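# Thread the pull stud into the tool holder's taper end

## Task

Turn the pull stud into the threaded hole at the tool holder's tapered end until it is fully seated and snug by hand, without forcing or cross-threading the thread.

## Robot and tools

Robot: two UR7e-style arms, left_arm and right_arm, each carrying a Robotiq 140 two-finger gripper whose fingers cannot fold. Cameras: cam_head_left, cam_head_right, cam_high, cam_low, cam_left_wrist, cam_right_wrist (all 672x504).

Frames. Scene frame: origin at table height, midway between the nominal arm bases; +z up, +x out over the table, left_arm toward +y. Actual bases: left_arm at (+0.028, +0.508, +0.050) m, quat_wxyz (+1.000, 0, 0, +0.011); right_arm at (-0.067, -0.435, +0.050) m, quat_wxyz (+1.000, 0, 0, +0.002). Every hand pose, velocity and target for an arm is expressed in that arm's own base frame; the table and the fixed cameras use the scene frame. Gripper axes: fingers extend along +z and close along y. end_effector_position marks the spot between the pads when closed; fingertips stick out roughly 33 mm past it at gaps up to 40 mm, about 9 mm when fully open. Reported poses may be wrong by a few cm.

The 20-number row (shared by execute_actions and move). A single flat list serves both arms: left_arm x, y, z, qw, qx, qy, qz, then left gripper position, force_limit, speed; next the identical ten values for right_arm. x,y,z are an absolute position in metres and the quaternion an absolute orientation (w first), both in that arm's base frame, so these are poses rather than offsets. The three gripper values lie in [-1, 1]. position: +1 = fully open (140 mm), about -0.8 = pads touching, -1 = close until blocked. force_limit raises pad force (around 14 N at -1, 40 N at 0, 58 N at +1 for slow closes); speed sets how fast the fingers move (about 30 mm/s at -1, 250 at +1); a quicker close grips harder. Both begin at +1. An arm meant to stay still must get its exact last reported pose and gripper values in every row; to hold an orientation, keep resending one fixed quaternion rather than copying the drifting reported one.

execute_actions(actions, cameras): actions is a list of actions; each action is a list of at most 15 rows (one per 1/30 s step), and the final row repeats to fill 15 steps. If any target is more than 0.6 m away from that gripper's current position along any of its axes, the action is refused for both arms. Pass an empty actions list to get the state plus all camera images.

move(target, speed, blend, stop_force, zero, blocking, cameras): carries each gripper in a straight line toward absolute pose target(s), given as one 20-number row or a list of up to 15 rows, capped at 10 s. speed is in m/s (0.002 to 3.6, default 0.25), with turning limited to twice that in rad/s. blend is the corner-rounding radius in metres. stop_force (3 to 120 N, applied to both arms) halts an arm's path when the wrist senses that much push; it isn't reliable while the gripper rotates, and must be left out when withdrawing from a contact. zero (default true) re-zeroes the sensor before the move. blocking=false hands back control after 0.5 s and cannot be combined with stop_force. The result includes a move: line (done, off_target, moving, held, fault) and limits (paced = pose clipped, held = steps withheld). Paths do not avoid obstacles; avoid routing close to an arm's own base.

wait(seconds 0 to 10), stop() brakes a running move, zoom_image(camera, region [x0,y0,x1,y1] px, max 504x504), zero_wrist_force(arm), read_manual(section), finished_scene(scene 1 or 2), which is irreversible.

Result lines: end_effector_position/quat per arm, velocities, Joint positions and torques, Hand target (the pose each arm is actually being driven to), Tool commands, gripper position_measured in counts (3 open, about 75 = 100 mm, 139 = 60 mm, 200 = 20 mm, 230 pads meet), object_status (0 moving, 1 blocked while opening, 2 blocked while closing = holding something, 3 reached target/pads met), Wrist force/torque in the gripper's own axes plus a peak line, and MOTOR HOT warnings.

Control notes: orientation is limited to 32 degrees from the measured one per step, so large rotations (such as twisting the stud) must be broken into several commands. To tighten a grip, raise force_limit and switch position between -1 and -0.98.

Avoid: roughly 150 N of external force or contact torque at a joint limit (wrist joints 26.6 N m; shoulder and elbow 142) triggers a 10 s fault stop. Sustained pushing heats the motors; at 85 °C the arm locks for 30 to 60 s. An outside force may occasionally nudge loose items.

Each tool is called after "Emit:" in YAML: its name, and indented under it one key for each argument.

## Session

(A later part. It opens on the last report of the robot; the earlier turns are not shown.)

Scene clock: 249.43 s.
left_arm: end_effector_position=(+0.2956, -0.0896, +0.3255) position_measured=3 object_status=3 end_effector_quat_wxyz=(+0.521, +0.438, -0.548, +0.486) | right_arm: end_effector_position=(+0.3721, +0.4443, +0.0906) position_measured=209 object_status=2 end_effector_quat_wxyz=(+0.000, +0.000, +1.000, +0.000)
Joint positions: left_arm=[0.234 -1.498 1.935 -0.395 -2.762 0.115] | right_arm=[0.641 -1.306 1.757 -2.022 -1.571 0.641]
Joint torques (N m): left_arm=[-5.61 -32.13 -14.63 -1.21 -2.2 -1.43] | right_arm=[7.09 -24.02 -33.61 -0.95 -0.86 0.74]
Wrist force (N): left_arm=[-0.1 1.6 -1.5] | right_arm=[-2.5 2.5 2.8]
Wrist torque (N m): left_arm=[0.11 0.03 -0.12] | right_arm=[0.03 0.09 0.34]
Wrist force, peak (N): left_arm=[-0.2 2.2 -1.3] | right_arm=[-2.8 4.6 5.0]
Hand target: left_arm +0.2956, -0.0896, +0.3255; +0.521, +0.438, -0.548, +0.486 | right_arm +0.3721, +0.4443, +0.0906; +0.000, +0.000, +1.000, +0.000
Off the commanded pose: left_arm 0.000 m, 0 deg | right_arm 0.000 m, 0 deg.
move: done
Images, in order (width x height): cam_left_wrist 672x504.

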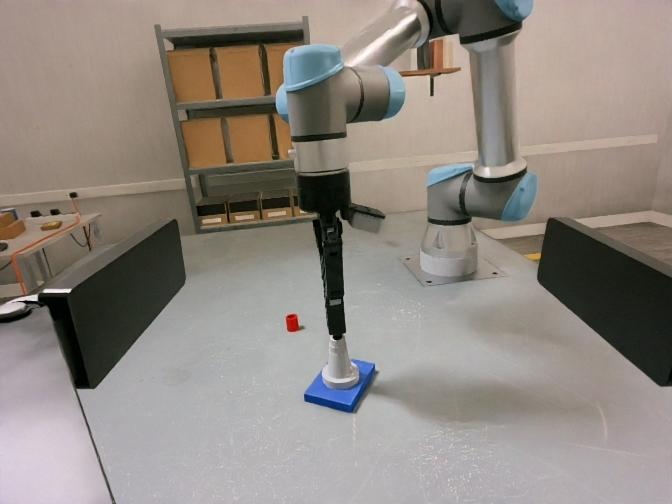

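Emit:
move:
  target:
    - [0.2956,-0.0896,0.3255,0.521,0.438,-0.548,0.486,1,1,1,0.3721,0.4444,0.0901,0,-0.7071,-0.7071,0,-1,1,-1]
    - [0.2956,-0.0896,0.3255,0.521,0.438,-0.548,0.486,1,1,1,0.3721,0.4444,0.0896,0,-1,0,0,-1,1,-1]
  speed: 0.5
  blend: [0.001,0]

Emit:
move:
  target:
    - [0.2956,-0.0896,0.3255,0.521,0.438,-0.548,0.486,1,1,1,0.3721,0.4444,0.0891,0,0.7071,-0.7071,0,-1,1,-1]
    - [0.2956,-0.0896,0.3255,0.521,0.438,-0.548,0.486,1,1,1,0.3721,0.4444,0.0889,0,0.5,-0.866,0,-1,1,-1]
  speed: 0.5
  blend: [0.001,0]

Scene clock: 261.70 s.
left_arm: end_effector_position=(+0.2956, -0.0896, +0.3255) position_measured=3 object_status=3 end_effector_quat_wxyz=(+0.521, +0.438, -0.548, +0.486) | right_arm: end_effector_position=(+0.3721, +0.4444, +0.0896) position_measured=209 object_status=2 end_effector_quat_wxyz=(+0.000, +1.000, +0.000, +0.000)
Joint positions: left_arm=[0.234 -1.498 1.935 -0.395 -2.762 0.115] | right_arm=[0.642 -1.305 1.758 -2.024 -1.571 3.783]
Joint torques (N m): left_arm=[-6.48 -31.84 -14.91 -1.24 -2.15 -1.38] | right_arm=[2.22 -24.62 -35.48 -1.83 -1.92 0.59]
Wrist force (N): left_arm=[-0.1 1.8 -1.5] | right_arm=[-4.5 -1.2 3.1]
Wrist torque (N m): left_arm=[0.15 0.03 -0.13] | right_arm=[0.42 0.09 0.32]
Wrist force, peak (N): left_arm=[0.0 2.1 -1.4] | right_arm=[-2.3 2.2 5.8]
Hand target: left_arm +0.2956, -0.0896, +0.3255; +0.521, +0.438, -0.548, +0.486 | right_arm +0.3721, +0.4444, +0.0896; +0.000, +1.000, +0.000, +0.000
Off the commanded pose: left_arm 0.000 m, 0 deg | right_arm 0.000 m, 0 deg.
move: done

Scene clock: 264.37 s.
left_arm: end_effector_position=(+0.2956, -0.0896, +0.3255) position_measured=3 object_status=3 end_effector_quat_wxyz=(+0.521, +0.438, -0.548, +0.486) | right_arm: end_effector_position=(+0.3721, +0.4444, +0.0889) position_measured=209 object_status=2 end_effector_quat_wxyz=(+0.000, -0.500, +0.866, +0.000)
Joint positions: left_arm=[0.234 -1.498 1.935 -0.395 -2.762 0.115] | right_arm=[0.642 -1.304 1.759 -2.026 -1.571 5.877]
Joint torques (N m): left_arm=[-6.56 -31.82 -15.15 -1.13 -2.24 -1.52] | right_arm=[2.38 -27.33 -36.15 -1.23 -1.39 0.7]
Wrist force (N): left_arm=[0.0 1.9 -1.2] | right_arm=[-6.1 2.8 9.1]
Wrist torque (N m): left_arm=[0.16 0.01 -0.13] | right_arm=[0.22 0.00 0.35]
Wrist force, peak (N): left_arm=[0.1 2.1 -1.4] | right_arm=[-6.9 -0.6 15.6]
Hand target: left_arm +0.2956, -0.0896, +0.3255; +0.521, +0.438, -0.548, +0.486 | right_arm +0.3721, +0.4444, +0.0889; +0.000, -0.500, +0.866, +0.000
Off the commanded pose: left_arm 0.000 m, 0 deg | right_arm 0.000 m, 0 deg.
move: done

Emit:
move:
  target:
    - [0.2956,-0.0896,0.3255,0.521,0.438,-0.548,0.486,1,1,1,0.3721,0.4444,0.0887,0,0.5,-0.866,0,-1,1,-1]
    - [0.2956,-0.0896,0.3255,0.521,0.438,-0.548,0.486,1,1,1,0.3721,0.4444,0.0888,0,0.5,-0.866,0,-0.32,1,-1]
  speed: 0.05

Emit:
move:
  target:
    - [0.2956,-0.0896,0.3255,0.521,0.438,-0.548,0.486,1,1,1,0.3721,0.4444,0.0895,0,0.9659,-0.2588,0,-0.32,1,-1]
    - [0.2956,-0.0896,0.3255,0.521,0.438,-0.548,0.486,1,1,1,0.3721,0.4444,0.0895,0,0.866,0.5,0,-0.32,1,-1]
    - [0.2956,-0.0896,0.3255,0.521,0.438,-0.548,0.486,1,1,1,0.3721,0.4444,0.0895,0,0.2588,0.9659,0,-0.32,1,-1]
    - [0.2956,-0.0896,0.3255,0.521,0.438,-0.548,0.486,1,1,1,0.3721,0.4444,0.0895,0,-0.5,0.866,0,-0.32,1,-1]
    - [0.2956,-0.0896,0.3255,0.521,0.438,-0.548,0.486,1,1,1,0.3721,0.4444,0.0895,0,-0.9659,0.2588,0,-0.32,1,-1]
    - [0.2956,-0.0896,0.3255,0.521,0.438,-0.548,0.486,1,1,1,0.3721,0.4444,0.0895,0,-0.866,-0.5,0,-0.32,1,-1]
    - [0.2956,-0.0896,0.3255,0.521,0.438,-0.548,0.486,1,1,1,0.3721,0.4444,0.0895,0,0,-1,0,-0.32,1,-1]
  speed: 0.8
  blend: [0.01,0.01,0.01,0.01,0.01,0.01,0]
  cameras: ["cam_left_wrist","cam_right_wrist"]

Emit:
zoom_image:
  camera: "cam_right_wrist"
  region: [300, 180, 440, 320]

Emit:
zoom_image:
  camera: "cam_left_wrist"
  region: [315, 310, 355, 350]

Scene clock: 284.10 s.
left_arm: end_effector_position=(+0.2956, -0.0896, +0.3255) position_measured=3 object_status=3 end_effector_quat_wxyz=(+0.521, +0.438, -0.548, +0.486) | right_arm: end_effector_position=(+0.3721, +0.4444, +0.0888) position_measured=169 object_status=0 end_effector_quat_wxyz=(+0.000, -0.500, +0.866, +0.000)
Joint positions: left_arm=[0.234 -1.498 1.935 -0.395 -2.762 0.115] | right_arm=[0.642 -1.304 1.759 -2.026 -1.571 5.878]
Joint torques (N m): left_arm=[-6.3 -32.19 -15.31 -1.11 -2.22 -1.49] | right_arm=[-7.83 -46.81 -32.96 -1.28 0.63 0.86]
Wrist force (N): left_arm=[-0.3 1.6 -1.0] | right_arm=[-1.5 1.0 -1.4]
Wrist torque (N m): left_arm=[0.10 0.07 -0.12] | right_arm=[0.30 0.06 0.33]
Wrist force, peak (N): left_arm=[-0.1 1.9 -1.5] | right_arm=[-6.5 2.8 10.3]
Hand target: left_arm +0.2956, -0.0896, +0.3255; +0.521, +0.438, -0.548, +0.486 | right_arm +0.3721, +0.4444, +0.0888; +0.000, -0.500, +0.866, +0.000
Off the commanded pose: left_arm 0.000 m, 0 deg | right_arm 0.000 m, 0 deg.
move: done

Scene clock: 292.00 s.
left_arm: end_effector_position=(+0.2956, -0.0896, +0.3255) position_measured=3 object_status=3 end_effector_quat_wxyz=(+0.521, +0.438, -0.548, +0.486) | right_arm: end_effector_position=(+0.3721, +0.4444, +0.0895) position_measured=169 object_status=3 end_effector_quat_wxyz=(+0.000, +0.000, +1.000, +0.000)
Joint positions: left_arm=[0.234 -1.498 1.935 -0.395 -2.762 0.115] | right_arm=[0.642 -1.304 1.758 -2.024 -1.571 -5.641]
Joint torques (N m): left_arm=[-6.53 -31.81 -14.95 -1.18 -2.17 -1.37] | right_arm=[-4.51 -46.24 -16.44 -1.23 -0.16 -0.68]
Wrist force (N): left_arm=[-0.1 1.8 -1.3] | right_arm=[-1.7 0.7 -1.2]
Wrist torque (N m): left_arm=[0.14 0.02 -0.12] | right_arm=[0.22 0.10 0.20]
Wrist force, peak (N): left_arm=[-0.4 1.8 -1.5] | right_arm=[-1.7 1.4 -1.5]
Hand target: left_arm +0.2956, -0.0896, +0.3255; +0.521, +0.438, -0.548, +0.486 | right_arm +0.3721, +0.4444, +0.0895; +0.000, +0.000, +1.000, +0.000
Off the commanded pose: left_arm 0.000 m, 0 deg | right_arm 0.000 m, 0 deg.
move: done
Images, in order (width x height): cam_left_wrist 672x504, cam_right_wrist 672x504.

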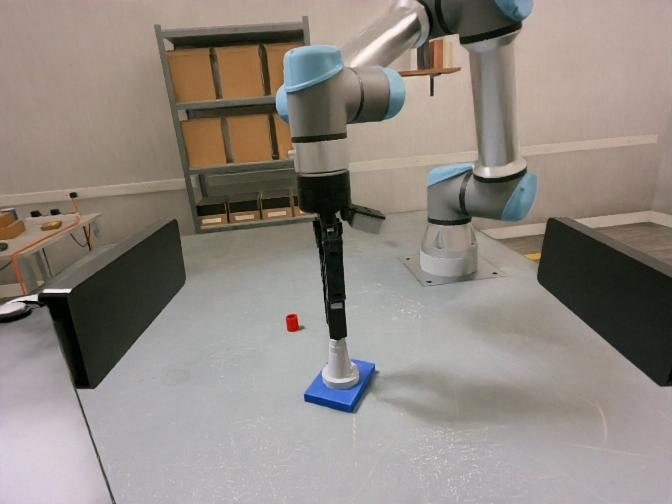

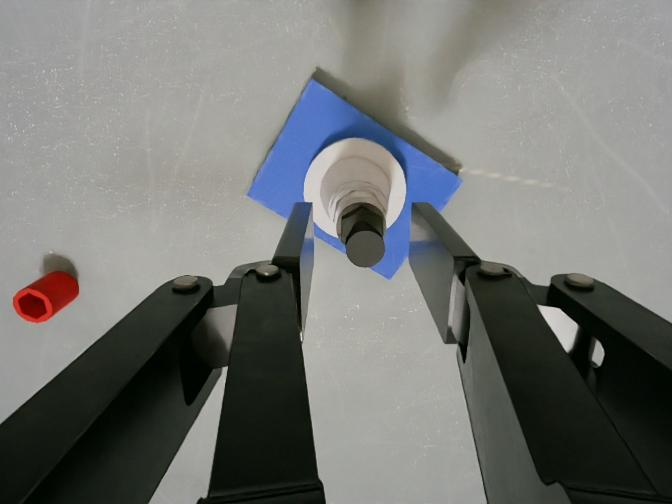

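Scaled by 3.600 from the camera's 672x504 image, which has a finer 960x720 frame.

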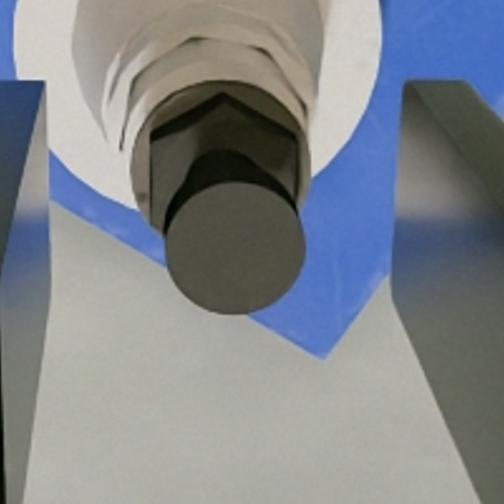

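Scaled by 12.600 from the camera's 672x504 image, which has a finer 960x720 frame.

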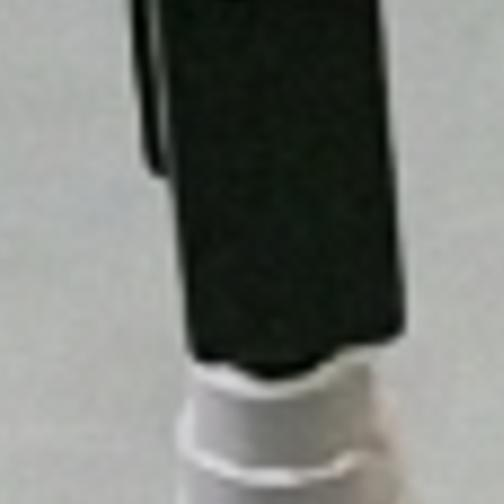

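Emit:
move:
  target: [0.2956,-0.0896,0.3255,0.521,0.438,-0.548,0.486,1,1,1,0.3721,0.4444,0.0891,0,0,-1,0,-1,1,-1]

Emit:
wait:
  seconds: 1

Emit:
move:
  target:
    - [0.2956,-0.0896,0.3255,0.521,0.438,-0.548,0.486,1,1,1,0.3721,0.4444,0.0886,0,-0.7071,-0.7071,0,-1,1,-1]
    - [0.2956,-0.0896,0.3255,0.521,0.438,-0.548,0.486,1,1,1,0.3721,0.4444,0.0881,0,-1,0,0,-1,1,-1]
  speed: 0.5
  blend: [0.001,0]

Emit:
move:
  target:
    - [0.2956,-0.0896,0.3255,0.521,0.438,-0.548,0.486,1,1,1,0.3721,0.4444,0.0876,0,0.7071,-0.7071,0,-1,1,-1]
    - [0.2956,-0.0896,0.3255,0.521,0.438,-0.548,0.486,1,1,1,0.3721,0.4444,0.0871,0,0,-1,0,-1,1,-1]
  speed: 0.5
  blend: [0.001,0]
  cameras: ["cam_left_wrist"]

Emit:
zoom_image:
  camera: "cam_left_wrist"
  region: [315, 310, 355, 350]

Scene clock: 305.93 s.
left_arm: end_effector_position=(+0.2956, -0.0896, +0.3255) position_measured=3 object_status=3 end_effector_quat_wxyz=(+0.521, +0.438, -0.548, +0.486) | right_arm: end_effector_position=(+0.3721, +0.4444, +0.0891) position_measured=209 object_status=0 end_effector_quat_wxyz=(+0.000, +0.000, +1.000, +0.000)
Joint positions: left_arm=[0.234 -1.498 1.935 -0.395 -2.762 0.115] | right_arm=[0.642 -1.304 1.759 -2.025 -1.571 -5.642]
Joint torques (N m): left_arm=[-5.93 -31.96 -15.26 -1.03 -2.21 -1.48] | right_arm=[6.98 -21.33 -17.12 -2.85 -1.65 -0.96]
Wrist force (N): left_arm=[0.0 1.5 -1.8] | right_arm=[-0.7 2.4 -7.6]
Wrist torque (N m): left_arm=[0.09 0.01 -0.12] | right_arm=[0.12 0.05 0.20]
Wrist force, peak (N): left_arm=[0.0 2.0 -1.5] | right_arm=[-0.7 2.2 -7.8]
Hand target: left_arm +0.2956, -0.0896, +0.3255; +0.521, +0.438, -0.548, +0.486 | right_arm +0.3721, +0.4444, +0.0891; +0.000, +0.000, +1.000, +0.000
Off the commanded pose: left_arm 0.000 m, 0 deg | right_arm 0.000 m, 0 deg.
move: done

Scene clock: 306.93 s.
left_arm: end_effector_position=(+0.2956, -0.0896, +0.3255) position_measured=3 object_status=3 end_effector_quat_wxyz=(+0.521, +0.438, -0.548, +0.486) | right_arm: end_effector_position=(+0.3721, +0.4444, +0.0891) position_measured=209 object_status=2 end_effector_quat_wxyz=(+0.000, +0.000, +1.000, +0.000)
Joint positions: left_arm=[0.234 -1.498 1.935 -0.395 -2.762 0.115] | right_arm=[0.642 -1.304 1.759 -2.025 -1.571 -5.642]
Joint torques (N m): left_arm=[-6.75 -31.94 -14.99 -1.11 -2.21 -1.59] | right_arm=[6.74 -19.85 -20.04 -1.43 -1.83 -0.68]
Wrist force (N): left_arm=[-0.1 1.8 -1.4] | right_arm=[-1.1 2.3 -7.6]
Wrist torque (N m): left_arm=[0.16 0.02 -0.12] | right_arm=[0.12 0.13 0.21]
Wrist force, peak (N): left_arm=[-0.2 1.9 -1.5] | right_arm=[-0.7 2.5 -7.8]
Hand target: left_arm +0.2956, -0.0896, +0.3255; +0.521, +0.438, -0.548, +0.486 | right_arm +0.3721, +0.4444, +0.0891; +0.000, +0.000, +1.000, +0.000
Tool commands: left_gripper/position=+1.0 left_gripper/force_limit=+1.0 left_gripper/speed=+1.0 right_gripper/position=-1.0 right_gripper/force_limit=+1.0 right_gripper/speed=-1.0
Off the commanded pose: left_arm 0.000 m, 0 deg | right_arm 0.000 m, 0 deg.
wait: 1.00 s; at rest by 0.17 s

Scene clock: 310.67 s.
left_arm: end_effector_position=(+0.2956, -0.0896, +0.3255) position_measured=3 object_status=3 end_effector_quat_wxyz=(+0.521, +0.438, -0.548, +0.486) | right_arm: end_effector_position=(+0.3721, +0.4444, +0.0881) position_measured=209 object_status=2 end_effector_quat_wxyz=(+0.000, +1.000, +0.000, +0.000)
Joint positions: left_arm=[0.234 -1.498 1.935 -0.395 -2.762 0.115] | right_arm=[0.642 -1.303 1.76 -2.028 -1.571 -2.5]
Joint torques (N m): left_arm=[-6.19 -32.37 -14.9 -1.19 -2.09 -1.48] | right_arm=[2.38 -18.85 -30.69 -1.74 -1.88 0.8]
Wrist force (N): left_arm=[-0.1 1.8 -1.2] | right_arm=[-7.4 0.4 -8.7]
Wrist torque (N m): left_arm=[0.14 0.02 -0.11] | right_arm=[0.31 0.15 0.32]
Wrist force, peak (N): left_arm=[-0.1 2.1 -1.4] | right_arm=[-8.0 -0.4 -10.3]
Hand target: left_arm +0.2956, -0.0896, +0.3255; +0.521, +0.438, -0.548, +0.486 | right_arm +0.3721, +0.4444, +0.0881; +0.000, +1.000, +0.000, +0.000
Off the commanded pose: left_arm 0.000 m, 0 deg | right_arm 0.000 m, 0 deg.
move: done

Scene clock: 314.40 s.
left_arm: end_effector_position=(+0.2956, -0.0896, +0.3255) position_measured=3 object_status=3 end_effector_quat_wxyz=(+0.521, +0.438, -0.548, +0.486) | right_arm: end_effector_position=(+0.3721, +0.4444, +0.0871) position_measured=209 object_status=2 end_effector_quat_wxyz=(+0.000, +0.000, +1.000, +0.000)
Joint positions: left_arm=[0.234 -1.498 1.935 -0.395 -2.762 0.115] | right_arm=[0.642 -1.302 1.762 -2.031 -1.571 0.641]
Joint torques (N m): left_arm=[-6 -32.38 -15.28 -1.12 -2.13 -1.45] | right_arm=[7.9 -22.91 -33.49 -1.05 -0.51 0.74]
Wrist force (N): left_arm=[0.0 1.6 -1.5] | right_arm=[-1.9 1.3 0.6]
Wrist torque (N m): left_arm=[0.10 0.01 -0.12] | right_arm=[0.14 0.11 0.33]
Wrist force, peak (N): left_arm=[0.0 1.9 -1.6] | right_arm=[-7.8 2.2 -9.7]
Hand target: left_arm +0.2956, -0.0896, +0.3255; +0.521, +0.438, -0.548, +0.486 | right_arm +0.3721, +0.4444, +0.0871; +0.000, +0.000, +1.000, +0.000
Off the commanded pose: left_arm 0.000 m, 0 deg | right_arm 0.000 m, 0 deg.
move: done
Images, in order (width x height): cam_left_wrist 672x504.

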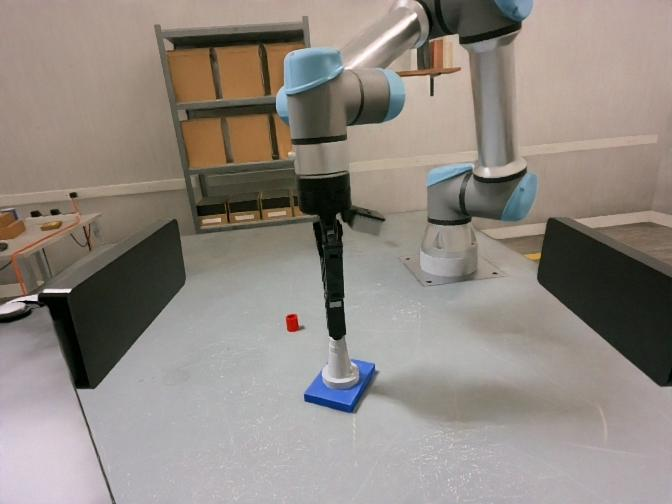

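Scaled by 12.600 from the camera's 672x504 image, which has a finer 960x720 frame.

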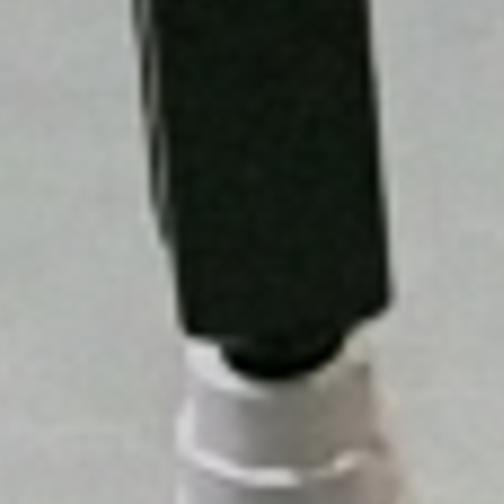

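Emit:
move:
  target:
    - [0.2956,-0.0896,0.3255,0.521,0.438,-0.548,0.486,1,1,1,0.3721,0.4444,0.0866,0,-0.7071,-0.7071,0,-1,1,-1]
    - [0.2956,-0.0896,0.3255,0.521,0.438,-0.548,0.486,1,1,1,0.3721,0.4444,0.0861,0,-1,0,0,-1,1,-1]
  speed: 0.4
  blend: [0.001,0]

Emit:
move:
  target:
    - [0.2956,-0.0896,0.3255,0.521,0.438,-0.548,0.486,1,1,1,0.3721,0.4444,0.0856,0,0.7071,-0.7071,0,-1,1,-1]
  speed: 0.3
  cameras: ["cam_left_wrist"]

Emit:
zoom_image:
  camera: "cam_left_wrist"
  region: [315, 310, 355, 350]

Scene clock: 327.90 s.
left_arm: end_effector_position=(+0.2956, -0.0896, +0.3255) position_measured=3 object_status=3 end_effector_quat_wxyz=(+0.521, +0.438, -0.548, +0.486) | right_arm: end_effector_position=(+0.3721, +0.4444, +0.0861) position_measured=209 object_status=2 end_effector_quat_wxyz=(+0.000, +1.000, +0.000, +0.000)
Joint positions: left_arm=[0.234 -1.498 1.935 -0.395 -2.762 0.115] | right_arm=[0.642 -1.301 1.763 -2.033 -1.571 3.783]
Joint torques (N m): left_arm=[-6.23 -32.59 -14.86 -0.97 -2.12 -1.66] | right_arm=[6.75 -25.41 -35.18 -2.29 -2.41 0.77]
Wrist force (N): left_arm=[0.2 1.4 -1.4] | right_arm=[-3.3 -2.1 5.6]
Wrist torque (N m): left_arm=[0.08 -0.03 -0.12] | right_arm=[0.48 0.12 0.30]
Wrist force, peak (N): left_arm=[-0.1 2.1 -1.6] | right_arm=[-2.4 -1.8 7.8]
Hand target: left_arm +0.2956, -0.0896, +0.3255; +0.521, +0.438, -0.548, +0.486 | right_arm +0.3721, +0.4444, +0.0861; +0.000, +1.000, +0.000, +0.000
Off the commanded pose: left_arm 0.000 m, 0 deg | right_arm 0.000 m, 0 deg.
move: done

Scene clock: 331.03 s.
left_arm: end_effector_position=(+0.2956, -0.0896, +0.3255) position_measured=3 object_status=3 end_effector_quat_wxyz=(+0.521, +0.438, -0.548, +0.486) | right_arm: end_effector_position=(+0.3721, +0.4444, +0.0856) position_measured=209 object_status=2 end_effector_quat_wxyz=(+0.000, +0.707, -0.707, +0.000)
Joint positions: left_arm=[0.234 -1.498 1.935 -0.395 -2.762 0.115] | right_arm=[0.642 -1.3 1.764 -2.034 -1.571 5.354]
Joint torques (N m): left_arm=[-6.29 -31.71 -14.81 -1.17 -2.08 -1.58] | right_arm=[6.1 -27.83 -35.54 -2.87 -2.73 0.52]
Wrist force (N): left_arm=[0.3 1.6 -1.0] | right_arm=[-7.4 0.2 10.4]
Wrist torque (N m): left_arm=[0.11 -0.06 -0.12] | right_arm=[0.32 0.06 0.34]
Wrist force, peak (N): left_arm=[-0.1 1.8 -1.6] | right_arm=[-7.6 -1.1 13.4]
Hand target: left_arm +0.2956, -0.0896, +0.3255; +0.521, +0.438, -0.548, +0.486 | right_arm +0.3721, +0.4444, +0.0856; +0.000, +0.707, -0.707, +0.000
Off the commanded pose: left_arm 0.000 m, 0 deg | right_arm 0.000 m, 0 deg.
move: done
Images, in order (width x height): cam_left_wrist 672x504.

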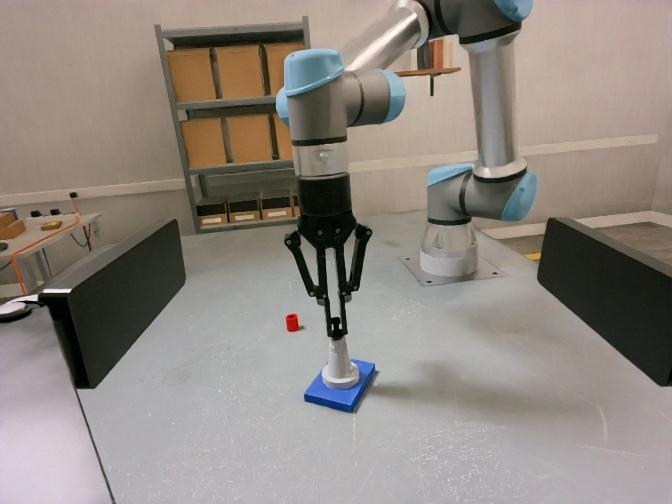

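Scaled by 12.600 from the camera's 672x504 image, which has a finer 960x720 frame.

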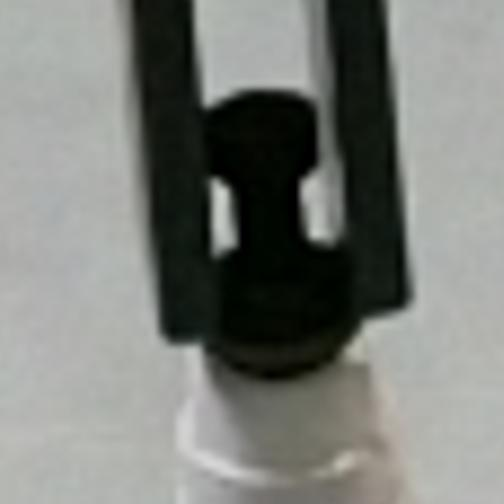

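Emit:
move:
  target:
    - [0.2956,-0.0896,0.3255,0.521,0.438,-0.548,0.486,1,1,1,0.3721,0.4444,0.0854,0,0.5,-0.866,0,-1,1,-1]
  speed: 0.2

Emit:
move:
  target:
    - [0.2956,-0.0896,0.3255,0.521,0.438,-0.548,0.486,1,1,1,0.3721,0.4444,0.0852,0,0.5,-0.866,0,-1,1,-1]
    - [0.2956,-0.0896,0.3255,0.521,0.438,-0.548,0.486,1,1,1,0.3721,0.4444,0.0853,0,0.5,-0.866,0,-0.32,1,-1]
  speed: 0.05

Emit:
move:
  target:
    - [0.2956,-0.0896,0.3255,0.521,0.438,-0.548,0.486,1,1,1,0.3721,0.4444,0.086,0,0.9659,-0.2588,0,-0.32,1,-1]
    - [0.2956,-0.0896,0.3255,0.521,0.438,-0.548,0.486,1,1,1,0.3721,0.4444,0.086,0,0.866,0.5,0,-0.32,1,-1]
    - [0.2956,-0.0896,0.3255,0.521,0.438,-0.548,0.486,1,1,1,0.3721,0.4444,0.086,0,0.2588,0.9659,0,-0.32,1,-1]
    - [0.2956,-0.0896,0.3255,0.521,0.438,-0.548,0.486,1,1,1,0.3721,0.4444,0.086,0,-0.5,0.866,0,-0.32,1,-1]
  speed: 0.8
  blend: [0.01,0.01,0.01,0]
  cameras: ["cam_left_wrist","cam_right_wrist"]

Emit:
zoom_image:
  camera: "cam_right_wrist"
  region: [300, 180, 440, 320]

Emit:
zoom_image:
  camera: "cam_left_wrist"
  region: [315, 310, 355, 350]

Scene clock: 346.50 s.
left_arm: end_effector_position=(+0.2956, -0.0896, +0.3255) position_measured=3 object_status=3 end_effector_quat_wxyz=(+0.521, +0.438, -0.548, +0.486) | right_arm: end_effector_position=(+0.3721, +0.4444, +0.0854) position_measured=209 object_status=2 end_effector_quat_wxyz=(+0.000, -0.500, +0.866, +0.000)
Joint positions: left_arm=[0.234 -1.498 1.935 -0.395 -2.762 0.115] | right_arm=[0.642 -1.3 1.764 -2.035 -1.571 5.877]
Joint torques (N m): left_arm=[-6.61 -32.3 -14.64 -1.08 -2.05 -1.48] | right_arm=[6.93 -28.76 -28.03 -4.29 -3.03 0.29]
Wrist force (N): left_arm=[0.2 1.7 -1.4] | right_arm=[-5.8 2.9 10.8]
Wrist torque (N m): left_arm=[0.13 -0.03 -0.12] | right_arm=[0.19 0.05 0.33]
Wrist force, peak (N): left_arm=[0.1 1.9 -1.6] | right_arm=[-5.5 0.1 15.5]
Hand target: left_arm +0.2956, -0.0896, +0.3255; +0.521, +0.438, -0.548, +0.486 | right_arm +0.3721, +0.4444, +0.0854; +0.000, -0.500, +0.866, +0.000
Off the commanded pose: left_arm 0.000 m, 0 deg | right_arm 0.000 m, 0 deg.
move: done

Scene clock: 348.37 s.
left_arm: end_effector_position=(+0.2956, -0.0896, +0.3255) position_measured=3 object_status=3 end_effector_quat_wxyz=(+0.521, +0.438, -0.548, +0.486) | right_arm: end_effector_position=(+0.3721, +0.4444, +0.0853) position_measured=169 object_status=0 end_effector_quat_wxyz=(+0.000, -0.500, +0.866, +0.000)
Joint positions: left_arm=[0.234 -1.498 1.935 -0.395 -2.762 0.115] | right_arm=[0.642 -1.3 1.764 -2.035 -1.571 5.878]
Joint torques (N m): left_arm=[-6.84 -32.09 -14.99 -1.1 -2.08 -1.56] | right_arm=[5.96 -46.83 -32.39 -1.32 0 1.04]
Wrist force (N): left_arm=[-0.2 1.7 -1.2] | right_arm=[-1.4 0.9 -1.2]
Wrist torque (N m): left_arm=[0.13 0.04 -0.11] | right_arm=[0.28 0.03 0.33]
Wrist force, peak (N): left_arm=[-0.1 2.0 -1.4] | right_arm=[-5.9 2.9 11.4]
Hand target: left_arm +0.2956, -0.0896, +0.3255; +0.521, +0.438, -0.548, +0.486 | right_arm +0.3721, +0.4444, +0.0853; +0.000, -0.500, +0.866, +0.000
Off the commanded pose: left_arm 0.000 m, 0 deg | right_arm 0.000 m, 0 deg.
move: done

Scene clock: 353.00 s.
left_arm: end_effector_position=(+0.2956, -0.0896, +0.3255) position_measured=3 object_status=3 end_effector_quat_wxyz=(+0.521, +0.438, -0.548, +0.486) | right_arm: end_effector_position=(+0.3721, +0.4444, +0.0860) position_measured=169 object_status=3 end_effector_quat_wxyz=(+0.000, -0.500, +0.866, +0.000)
Joint positions: left_arm=[0.234 -1.498 1.935 -0.395 -2.762 0.115] | right_arm=[0.642 -1.301 1.763 -2.033 -1.571 -0.405]
Joint torques (N m): left_arm=[-6.2 -31.69 -14.88 -1.2 -2.15 -1.38] | right_arm=[-4.48 -46.28 -16.19 -1.09 -0.14 -0.69]
Wrist force (N): left_arm=[-0.1 1.7 -1.0] | right_arm=[-1.5 0.9 -1.5]
Wrist torque (N m): left_arm=[0.12 0.02 -0.12] | right_arm=[0.27 0.05 0.20]
Wrist force, peak (N): left_arm=[0.0 2.2 -1.2] | right_arm=[-2.0 1.0 -1.4]
Hand target: left_arm +0.2956, -0.0896, +0.3255; +0.521, +0.438, -0.548, +0.486 | right_arm +0.3721, +0.4444, +0.0860; +0.000, -0.500, +0.866, +0.000
Off the commanded pose: left_arm 0.000 m, 0 deg | right_arm 0.000 m, 0 deg.
move: done
Images, in order (width x height): cam_left_wrist 672x504, cam_right_wrist 672x504.

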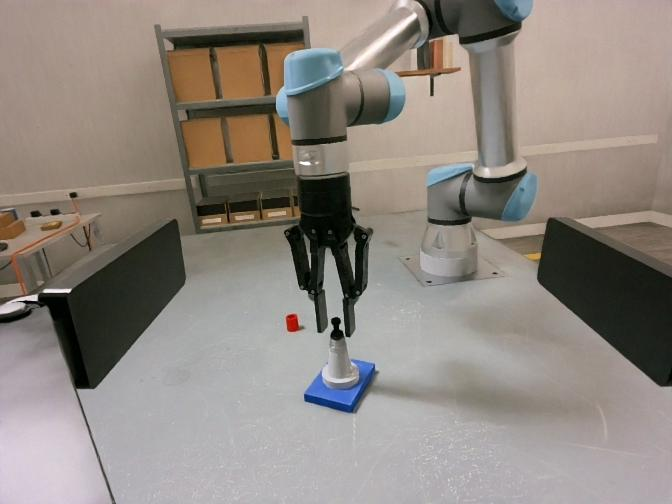

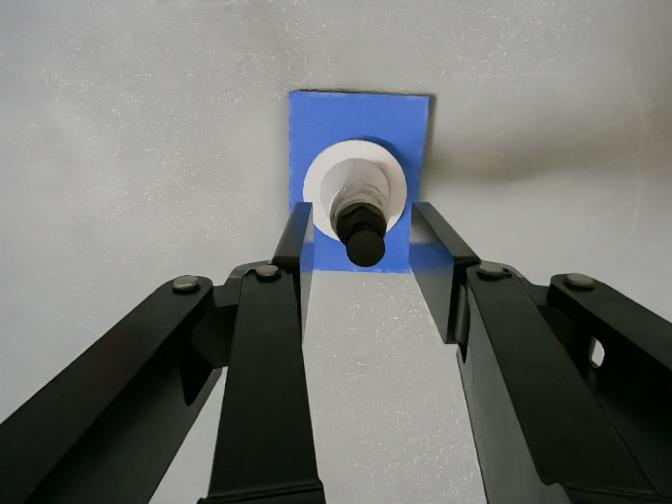

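Scaled by 3.600 from the camera's 672x504 image, which has a finer 960x720 frame.

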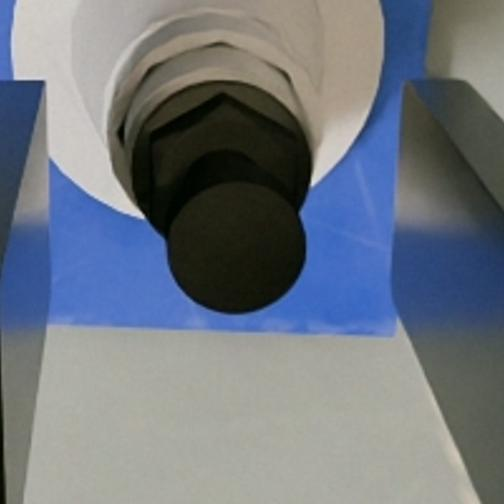

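Scaled by 12.600 from the camera's 672x504 image, which has a finer 960x720 frame.

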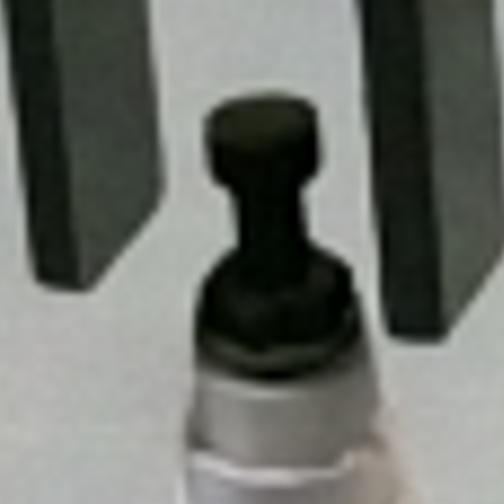

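Emit:
move:
  target: [0.2956,-0.0896,0.3255,0.521,0.438,-0.548,0.486,1,1,1,0.3721,0.4444,0.0857,0,-0.5,0.866,0,-1,1,-1]

Emit:
wait:
  seconds: 1

Emit:
move:
  target: [0.2956,-0.0896,0.3255,0.521,0.438,-0.548,0.486,1,1,1,0.3721,0.4444,0.0853,0,0,-1,0,-1,1,-1]
  speed: 0.2

Emit:
move:
  target: [0.2956,-0.0896,0.3255,0.521,0.438,-0.548,0.486,1,1,1,0.3721,0.4444,0.0852,0,-0.2588,-0.9659,0,-1,1,-1]
  speed: 0.15

Emit:
move:
  target: [0.2956,-0.0896,0.3255,0.521,0.438,-0.548,0.486,1,1,1,0.3721,0.4444,0.0850,0,-0.5,-0.866,0,-1,1,-1]
  speed: 0.15
  cameras: ["cam_left_wrist"]

Emit:
zoom_image:
  camera: "cam_left_wrist"
  region: [315, 310, 355, 350]

Scene clock: 364.63 s.
left_arm: end_effector_position=(+0.2956, -0.0896, +0.3255) position_measured=3 object_status=3 end_effector_quat_wxyz=(+0.521, +0.438, -0.548, +0.486) | right_arm: end_effector_position=(+0.3721, +0.4444, +0.0857) position_measured=210 object_status=0 end_effector_quat_wxyz=(+0.000, -0.500, +0.866, +0.000)
Joint positions: left_arm=[0.234 -1.498 1.935 -0.395 -2.762 0.115] | right_arm=[0.642 -1.3 1.764 -2.034 -1.571 -0.406]
Joint torques (N m): left_arm=[-7.24 -31.7 -15.43 -1.17 -2.19 -1.55] | right_arm=[6.14 -21.21 -17.71 -3.65 -1.91 -1.13]
Wrist force (N): left_arm=[0.5 1.9 -1.4] | right_arm=[0.6 4.7 -8.2]
Wrist torque (N m): left_arm=[0.18 -0.09 -0.12] | right_arm=[0.16 0.02 0.20]
Wrist force, peak (N): left_arm=[0.5 1.9 -1.4] | right_arm=[0.6 4.7 -8.3]
Hand target: left_arm +0.2956, -0.0896, +0.3255; +0.521, +0.438, -0.548, +0.486 | right_arm +0.3721, +0.4444, +0.0857; +0.000, -0.500, +0.866, +0.000
Off the commanded pose: left_arm 0.000 m, 0 deg | right_arm 0.000 m, 0 deg.
move: done

Scene clock: 365.63 s.
left_arm: end_effector_position=(+0.2956, -0.0896, +0.3255) position_measured=3 object_status=3 end_effector_quat_wxyz=(+0.521, +0.438, -0.548, +0.486) | right_arm: end_effector_position=(+0.3721, +0.4444, +0.0857) position_measured=210 object_status=2 end_effector_quat_wxyz=(+0.000, -0.500, +0.866, +0.000)
Joint positions: left_arm=[0.234 -1.498 1.935 -0.395 -2.762 0.115] | right_arm=[0.642 -1.3 1.764 -2.034 -1.571 -0.406]
Joint torques (N m): left_arm=[-6.59 -32.4 -15.36 -1.2 -2.18 -1.55] | right_arm=[5.07 -20.5 -19.9 -3.06 -1.88 -0.64]
Wrist force (N): left_arm=[0.2 1.7 -1.3] | right_arm=[0.6 4.7 -8.3]
Wrist torque (N m): left_arm=[0.12 -0.03 -0.12] | right_arm=[0.16 0.02 0.20]
Wrist force, peak (N): left_arm=[-0.4 1.9 -1.5] | right_arm=[0.6 4.8 -8.4]
Hand target: left_arm +0.2956, -0.0896, +0.3255; +0.521, +0.438, -0.548, +0.486 | right_arm +0.3721, +0.4444, +0.0857; +0.000, -0.500, +0.866, +0.000
Tool commands: left_gripper/position=+1.0 left_gripper/force_limit=+1.0 left_gripper/speed=+1.0 right_gripper/position=-1.0 right_gripper/force_limit=+1.0 right_gripper/speed=-1.0
Off the commanded pose: left_arm 0.000 m, 0 deg | right_arm 0.000 m, 0 deg.
wait: 1.00 s; at rest by 0.17 s

Scene clock: 368.70 s.
left_arm: end_effector_position=(+0.2956, -0.0896, +0.3255) position_measured=3 object_status=3 end_effector_quat_wxyz=(+0.521, +0.438, -0.548, +0.486) | right_arm: end_effector_position=(+0.3721, +0.4444, +0.0853) position_measured=210 object_status=2 end_effector_quat_wxyz=(+0.000, +0.000, +1.000, +0.000)
Joint positions: left_arm=[0.234 -1.498 1.935 -0.395 -2.762 0.115] | right_arm=[0.642 -1.3 1.764 -2.035 -1.571 0.641]
Joint torques (N m): left_arm=[-6.04 -32.2 -15.18 -1.19 -2.13 -1.46] | right_arm=[6.55 -18.57 -22.3 -4.23 -3.21 0.35]
Wrist force (N): left_arm=[-0.3 1.5 -1.3] | right_arm=[4.4 1.8 -9.3]
Wrist torque (N m): left_arm=[0.09 0.06 -0.13] | right_arm=[0.13 0.00 0.36]
Wrist force, peak (N): left_arm=[-0.1 2.2 -1.6] | right_arm=[4.5 1.8 -9.8]
Hand target: left_arm +0.2956, -0.0896, +0.3255; +0.521, +0.438, -0.548, +0.486 | right_arm +0.3721, +0.4444, +0.0853; +0.000, +0.000, +1.000, +0.000
Off the commanded pose: left_arm 0.000 m, 0 deg | right_arm 0.000 m, 0 deg.
move: done

Scene clock: 370.90 s.
left_arm: end_effector_position=(+0.2956, -0.0896, +0.3255) position_measured=3 object_status=3 end_effector_quat_wxyz=(+0.521, +0.438, -0.548, +0.486) | right_arm: end_effector_position=(+0.3721, +0.4444, +0.0852) position_measured=210 object_status=2 end_effector_quat_wxyz=(+0.000, +0.259, +0.966, +0.000)
Joint positions: left_arm=[0.234 -1.498 1.935 -0.395 -2.762 0.115] | right_arm=[0.642 -1.3 1.764 -2.035 -1.571 1.165]
Joint torques (N m): left_arm=[-5.44 -31.94 -15.74 -1.12 -2.08 -1.52] | right_arm=[3.89 -20.62 -20.21 -4.07 -2.65 -0.07]
Wrist force (N): left_arm=[-0.1 1.8 -1.1] | right_arm=[1.1 0.5 -4.9]
Wrist torque (N m): left_arm=[0.14 0.03 -0.12] | right_arm=[0.24 0.11 0.36]
Wrist force, peak (N): left_arm=[-0.3 1.9 -1.5] | right_arm=[4.0 1.8 -9.3]
Hand target: left_arm +0.2956, -0.0896, +0.3255; +0.521, +0.438, -0.548, +0.486 | right_arm +0.3721, +0.4444, +0.0852; +0.000, +0.259, +0.966, +0.000
Off the commanded pose: left_arm 0.000 m, 0 deg | right_arm 0.000 m, 0 deg.
move: done

Scene clock: 373.10 s.
left_arm: end_effector_position=(+0.2956, -0.0896, +0.3255) position_measured=3 object_status=3 end_effector_quat_wxyz=(+0.521, +0.438, -0.548, +0.486) | right_arm: end_effector_position=(+0.3721, +0.4444, +0.0850) position_measured=210 object_status=2 end_effector_quat_wxyz=(+0.000, +0.500, +0.866, +0.000)
Joint positions: left_arm=[0.234 -1.498 1.935 -0.395 -2.762 0.115] | right_arm=[0.642 -1.3 1.765 -2.036 -1.571 1.689]
Joint torques (N m): left_arm=[-6.67 -32.21 -16.02 -1.12 -2.23 -1.62] | right_arm=[6.71 -20.19 -19.61 -4.19 -2.76 0.14]
Wrist force (N): left_arm=[-0.3 1.8 -0.9] | right_arm=[0.9 -0.4 -4.7]
Wrist torque (N m): left_arm=[0.16 0.06 -0.13] | right_arm=[0.31 0.01 0.34]
Wrist force, peak (N): left_arm=[0.2 2.0 -1.4] | right_arm=[1.5 0.7 -5.0]
Hand target: left_arm +0.2956, -0.0896, +0.3255; +0.521, +0.438, -0.548, +0.486 | right_arm +0.3721, +0.4444, +0.0850; +0.000, +0.500, +0.866, +0.000
Off the commanded pose: left_arm 0.000 m, 0 deg | right_arm 0.000 m, 0 deg.
move: done
Images, in order (width x height): cam_left_wrist 672x504.

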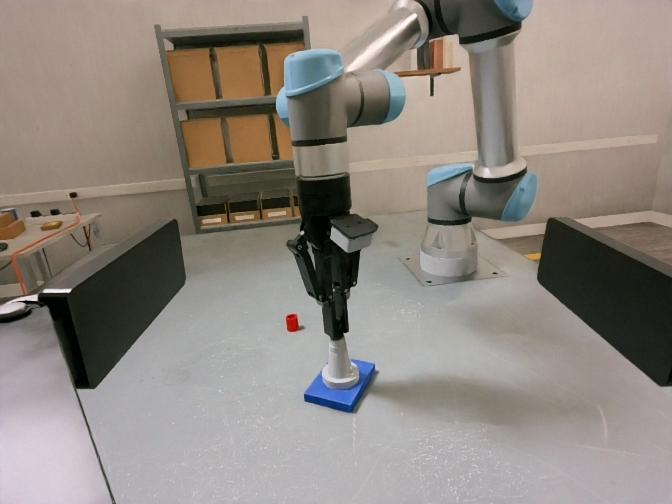

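Scaled by 12.600 from the camera's 672x504 image, which has a finer 960x720 frame.

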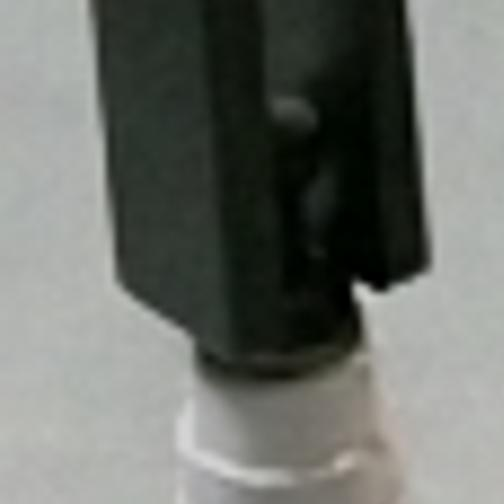

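Emit:
move:
  target: [0.2956,-0.0896,0.3255,0.521,0.438,-0.548,0.486,1,1,1,0.3721,0.4444,0.0848,0,-0.7071,-0.7071,0,-1,1,-1]
  speed: 0.15

Emit:
move:
  target: [0.2956,-0.0896,0.3255,0.521,0.438,-0.548,0.486,1,1,1,0.3721,0.4444,0.08465,0,-0.866,-0.5,0,-1,1,-1]
  speed: 0.15

Emit:
move:
  target: [0.2956,-0.0896,0.3255,0.521,0.438,-0.548,0.486,1,1,1,0.3721,0.4444,0.0845,0,-0.9659,-0.2588,0,-1,1,-1]
  speed: 0.15
  cameras: ["cam_left_wrist"]

Emit:
zoom_image:
  camera: "cam_left_wrist"
  region: [315, 310, 355, 350]

Scene clock: 389.50 s.
left_arm: end_effector_position=(+0.2956, -0.0896, +0.3255) position_measured=3 object_status=3 end_effector_quat_wxyz=(+0.521, +0.438, -0.548, +0.486) | right_arm: end_effector_position=(+0.3721, +0.4444, +0.0848) position_measured=210 object_status=2 end_effector_quat_wxyz=(+0.000, +0.707, +0.707, +0.000)
Joint positions: left_arm=[0.234 -1.498 1.935 -0.395 -2.762 0.115] | right_arm=[0.642 -1.299 1.765 -2.036 -1.571 2.212]
Joint torques (N m): left_arm=[-6.6 -32.13 -16.11 -1.24 -2.15 -1.59] | right_arm=[4.38 -20.3 -19.78 -4.23 -2.85 -0.06]
Wrist force (N): left_arm=[0.0 1.8 -1.2] | right_arm=[-0.3 -1.2 -5.0]
Wrist torque (N m): left_arm=[0.15 0.00 -0.13] | right_arm=[0.43 0.09 0.36]
Wrist force, peak (N): left_arm=[-0.1 2.0 -1.4] | right_arm=[1.0 -0.4 -5.5]
Hand target: left_arm +0.2956, -0.0896, +0.3255; +0.521, +0.438, -0.548, +0.486 | right_arm +0.3721, +0.4444, +0.0848; +0.000, +0.707, +0.707, +0.000
Off the commanded pose: left_arm 0.000 m, 0 deg | right_arm 0.000 m, 0 deg.
move: done

Scene clock: 391.70 s.
left_arm: end_effector_position=(+0.2956, -0.0896, +0.3255) position_measured=3 object_status=3 end_effector_quat_wxyz=(+0.521, +0.438, -0.548, +0.486) | right_arm: end_effector_position=(+0.3721, +0.4444, +0.0846) position_measured=210 object_status=2 end_effector_quat_wxyz=(+0.000, +0.866, +0.500, +0.000)
Joint positions: left_arm=[0.234 -1.498 1.935 -0.395 -2.762 0.115] | right_arm=[0.642 -1.299 1.765 -2.037 -1.571 2.736]
Joint torques (N m): left_arm=[-6.83 -31.34 -15.29 -1.24 -2.21 -1.62] | right_arm=[6.54 -21.78 -20.08 -4.17 -2.83 0.01]
Wrist force (N): left_arm=[0.2 2.0 -1.2] | right_arm=[-1.3 -1.5 -2.4]
Wrist torque (N m): left_arm=[0.18 -0.04 -0.12] | right_arm=[0.28 0.09 0.34]
Wrist force, peak (N): left_arm=[0.1 2.1 -1.4] | right_arm=[-0.1 -1.7 -5.3]
Hand target: left_arm +0.2956, -0.0896, +0.3255; +0.521, +0.438, -0.548, +0.486 | right_arm +0.3721, +0.4444, +0.0846; +0.000, +0.866, +0.500, +0.000
Off the commanded pose: left_arm 0.000 m, 0 deg | right_arm 0.000 m, 0 deg.
move: done

Scene clock: 393.90 s.
left_arm: end_effector_position=(+0.2956, -0.0896, +0.3255) position_measured=3 object_status=3 end_effector_quat_wxyz=(+0.521, +0.438, -0.548, +0.486) | right_arm: end_effector_position=(+0.3721, +0.4444, +0.0845) position_measured=210 object_status=2 end_effector_quat_wxyz=(+0.000, +0.966, +0.259, +0.000)
Joint positions: left_arm=[0.234 -1.498 1.935 -0.395 -2.762 0.115] | right_arm=[0.642 -1.299 1.765 -2.037 -1.571 3.26]
Joint torques (N m): left_arm=[-6.75 -32.08 -16.49 -1.14 -2.23 -1.58] | right_arm=[4.24 -23.48 -20.89 -3.98 -2.71 0.03]
Wrist force (N): left_arm=[0.2 1.8 -1.4] | right_arm=[-1.7 -1.2 -1.0]
Wrist torque (N m): left_arm=[0.14 -0.03 -0.12] | right_arm=[0.34 0.09 0.33]
Wrist force, peak (N): left_arm=[-0.3 2.0 -1.4] | right_arm=[-1.4 -1.5 -2.7]
Hand target: left_arm +0.2956, -0.0896, +0.3255; +0.521, +0.438, -0.548, +0.486 | right_arm +0.3721, +0.4444, +0.0845; +0.000, +0.966, +0.259, +0.000
Off the commanded pose: left_arm 0.000 m, 0 deg | right_arm 0.000 m, 0 deg.
move: done
Images, in order (width x height): cam_left_wrist 672x504.

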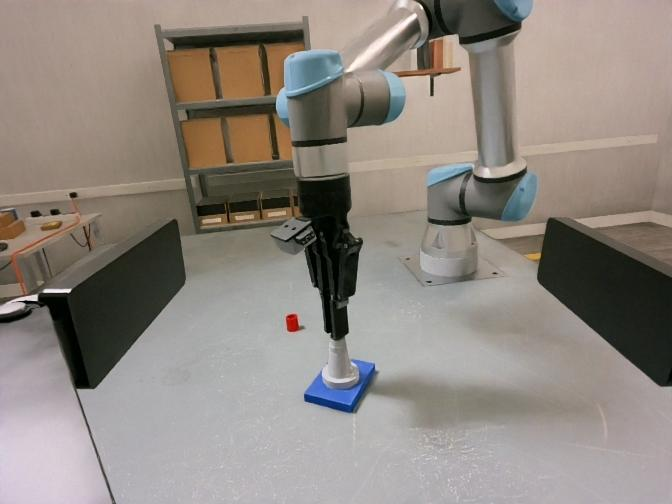

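Scaled by 12.600 from the camera's 672x504 image, which has a finer 960x720 frame.

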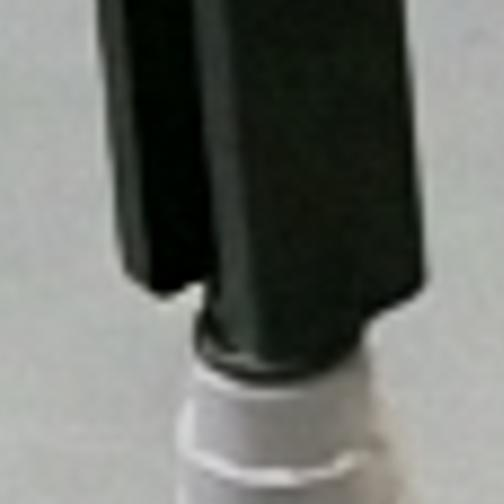

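Still free of seating torque; continuing in 30° steps.

Emit:
move:
  target: [0.2956,-0.0896,0.3255,0.521,0.438,-0.548,0.486,1,1,1,0.3721,0.4444,0.0843,0,-1,0,0,-1,1,-1]
  speed: 0.15

Emit:
move:
  target: [0.2956,-0.0896,0.3255,0.521,0.438,-0.548,0.486,1,1,1,0.3721,0.4444,0.0842,0,-0.9659,0.2588,0,-1,1,-1]
  speed: 0.15
  cameras: ["cam_left_wrist"]

Emit:
zoom_image:
  camera: "cam_left_wrist"
  region: [315, 310, 355, 350]

Scene clock: 406.23 s.
left_arm: end_effector_position=(+0.2956, -0.0896, +0.3255) position_measured=3 object_status=3 end_effector_quat_wxyz=(+0.521, +0.438, -0.548, +0.486) | right_arm: end_effector_position=(+0.3721, +0.4444, +0.0843) position_measured=210 object_status=2 end_effector_quat_wxyz=(+0.000, +1.000, +0.000, +0.000)
Joint positions: left_arm=[0.234 -1.498 1.935 -0.395 -2.762 0.115] | right_arm=[0.642 -1.299 1.766 -2.038 -1.571 3.783]
Joint torques (N m): left_arm=[-6.52 -32.1 -15.85 -1.13 -2.13 -1.54] | right_arm=[5.33 -22.79 -20.45 -4.09 -2.46 0.01]
Wrist force (N): left_arm=[-0.3 1.4 -1.1] | right_arm=[-2.3 -0.3 -0.9]
Wrist torque (N m): left_arm=[0.06 0.06 -0.12] | right_arm=[0.36 0.12 0.31]
Wrist force, peak (N): left_arm=[0.1 2.0 -1.5] | right_arm=[-1.8 -1.7 -1.1]
Hand target: left_arm +0.2956, -0.0896, +0.3255; +0.521, +0.438, -0.548, +0.486 | right_arm +0.3721, +0.4444, +0.0843; +0.000, +1.000, +0.000, +0.000
Off the commanded pose: left_arm 0.000 m, 0 deg | right_arm 0.000 m, 0 deg.
move: done

Scene clock: 408.43 s.
left_arm: end_effector_position=(+0.2956, -0.0896, +0.3255) position_measured=3 object_status=3 end_effector_quat_wxyz=(+0.521, +0.438, -0.548, +0.486) | right_arm: end_effector_position=(+0.3721, +0.4444, +0.0842) position_measured=210 object_status=2 end_effector_quat_wxyz=(+0.000, +0.966, -0.259, +0.000)
Joint positions: left_arm=[0.234 -1.498 1.935 -0.395 -2.762 0.115] | right_arm=[0.642 -1.299 1.766 -2.038 -1.571 4.307]
Joint torques (N m): left_arm=[-6.65 -32.64 -16.14 -1.08 -2.16 -1.5] | right_arm=[6.27 -23.66 -21.63 -3.94 -2.31 0.09]
Wrist force (N): left_arm=[-0.1 1.9 -1.2] | right_arm=[-1.9 -0.2 1.4]
Wrist torque (N m): left_arm=[0.17 0.02 -0.12] | right_arm=[0.39 0.04 0.32]
Wrist force, peak (N): left_arm=[0.0 2.2 -1.1] | right_arm=[-2.2 -0.5 1.8]
Hand target: left_arm +0.2956, -0.0896, +0.3255; +0.521, +0.438, -0.548, +0.486 | right_arm +0.3721, +0.4444, +0.0842; +0.000, +0.966, -0.259, +0.000
Off the commanded pose: left_arm 0.000 m, 0 deg | right_arm 0.000 m, 0 deg.
move: done
Images, in order (width x height): cam_left_wrist 672x504.

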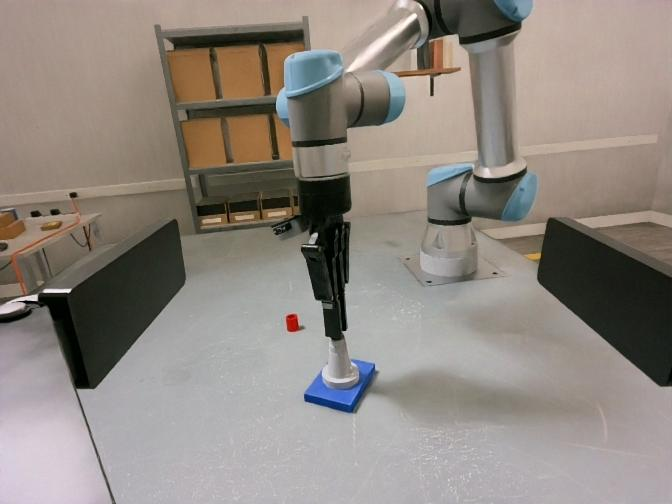

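Scaled by 12.600 from the camera's 672x504 image, which has a finer 960x720 frame.

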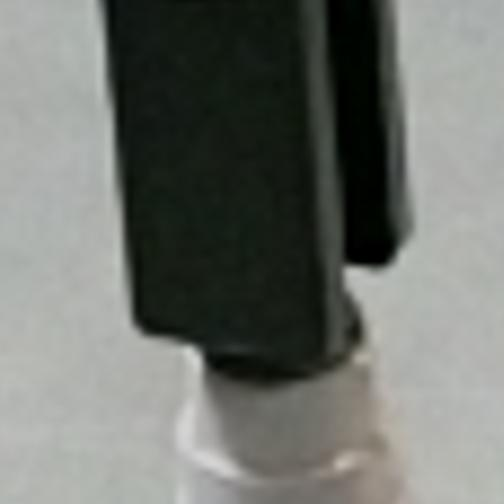

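Emit:
move:
  target: [0.2956,-0.0896,0.3255,0.521,0.438,-0.548,0.486,1,1,1,0.3721,0.4444,0.08405,0,-0.866,0.5,0,-1,1,-1]
  speed: 0.12

Emit:
move:
  target: [0.2956,-0.0896,0.3255,0.521,0.438,-0.548,0.486,1,1,1,0.3721,0.4444,0.0839,0,-0.7071,0.7071,0,-1,1,-1]
  speed: 0.12
  cameras: ["cam_left_wrist"]

Emit:
zoom_image:
  camera: "cam_left_wrist"
  region: [315, 310, 355, 350]

Scene clock: 420.43 s.
left_arm: end_effector_position=(+0.2956, -0.0896, +0.3255) position_measured=3 object_status=3 end_effector_quat_wxyz=(+0.521, +0.438, -0.548, +0.486) | right_arm: end_effector_position=(+0.3721, +0.4444, +0.0840) position_measured=210 object_status=2 end_effector_quat_wxyz=(+0.000, +0.866, -0.500, +0.000)
Joint positions: left_arm=[0.234 -1.498 1.935 -0.395 -2.762 0.115] | right_arm=[0.642 -1.299 1.766 -2.038 -1.571 4.83]
Joint torques (N m): left_arm=[-6.2 -32.25 -15.6 -1.06 -2.09 -1.58] | right_arm=[1.95 -23.68 -19.57 -4.01 -1.9 -0.24]
Wrist force (N): left_arm=[0.1 1.6 -1.2] | right_arm=[-1.8 -0.2 1.4]
Wrist torque (N m): left_arm=[0.11 -0.01 -0.12] | right_arm=[0.40 0.06 0.36]
Wrist force, peak (N): left_arm=[0.0 2.1 -1.3] | right_arm=[-2.1 -0.7 2.8]
Hand target: left_arm +0.2956, -0.0896, +0.3255; +0.521, +0.438, -0.548, +0.486 | right_arm +0.3721, +0.4444, +0.0840; +0.000, +0.866, -0.500, +0.000
Off the commanded pose: left_arm 0.000 m, 0 deg | right_arm 0.000 m, 0 deg.
move: done

Scene clock: 423.03 s.
left_arm: end_effector_position=(+0.2956, -0.0896, +0.3255) position_measured=3 object_status=3 end_effector_quat_wxyz=(+0.521, +0.438, -0.548, +0.486) | right_arm: end_effector_position=(+0.3721, +0.4444, +0.0839) position_measured=210 object_status=2 end_effector_quat_wxyz=(+0.000, +0.707, -0.707, +0.000)
Joint positions: left_arm=[0.234 -1.498 1.935 -0.395 -2.762 0.115] | right_arm=[0.642 -1.299 1.766 -2.039 -1.571 5.354]
Joint torques (N m): left_arm=[-7.14 -32.09 -15.43 -1.14 -2.11 -1.63] | right_arm=[6.61 -24.18 -20.61 -4.25 -1.7 -0.14]
Wrist force (N): left_arm=[-0.1 1.8 -1.0] | right_arm=[-2.1 0.3 2.9]
Wrist torque (N m): left_arm=[0.14 0.01 -0.12] | right_arm=[0.31 0.05 0.35]
Wrist force, peak (N): left_arm=[0.1 2.2 -1.1] | right_arm=[-2.1 0.3 3.2]
Hand target: left_arm +0.2956, -0.0896, +0.3255; +0.521, +0.438, -0.548, +0.486 | right_arm +0.3721, +0.4444, +0.0839; +0.000, +0.707, -0.707, +0.000
Off the commanded pose: left_arm 0.000 m, 0 deg | right_arm 0.000 m, 0 deg.
move: done
Images, in order (width x height): cam_left_wrist 672x504.

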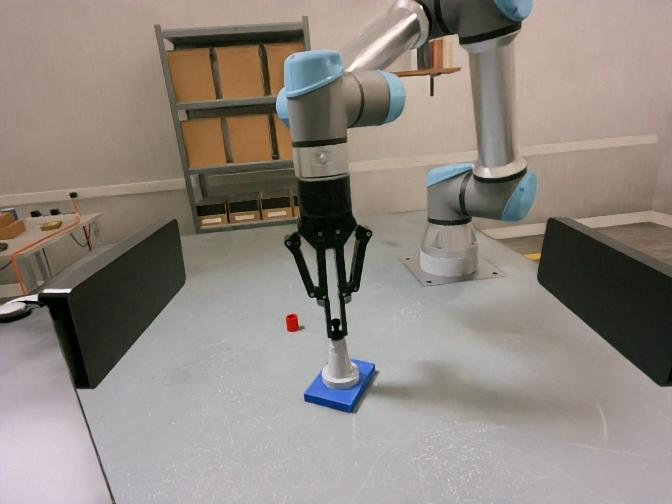

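Scaled by 12.600 from the camera's 672x504 image, which has a finer 960x720 frame.

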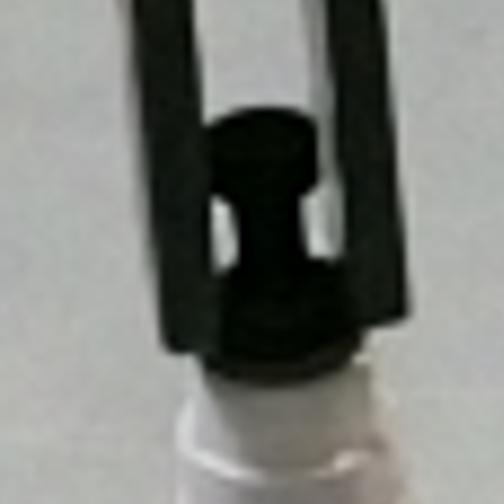

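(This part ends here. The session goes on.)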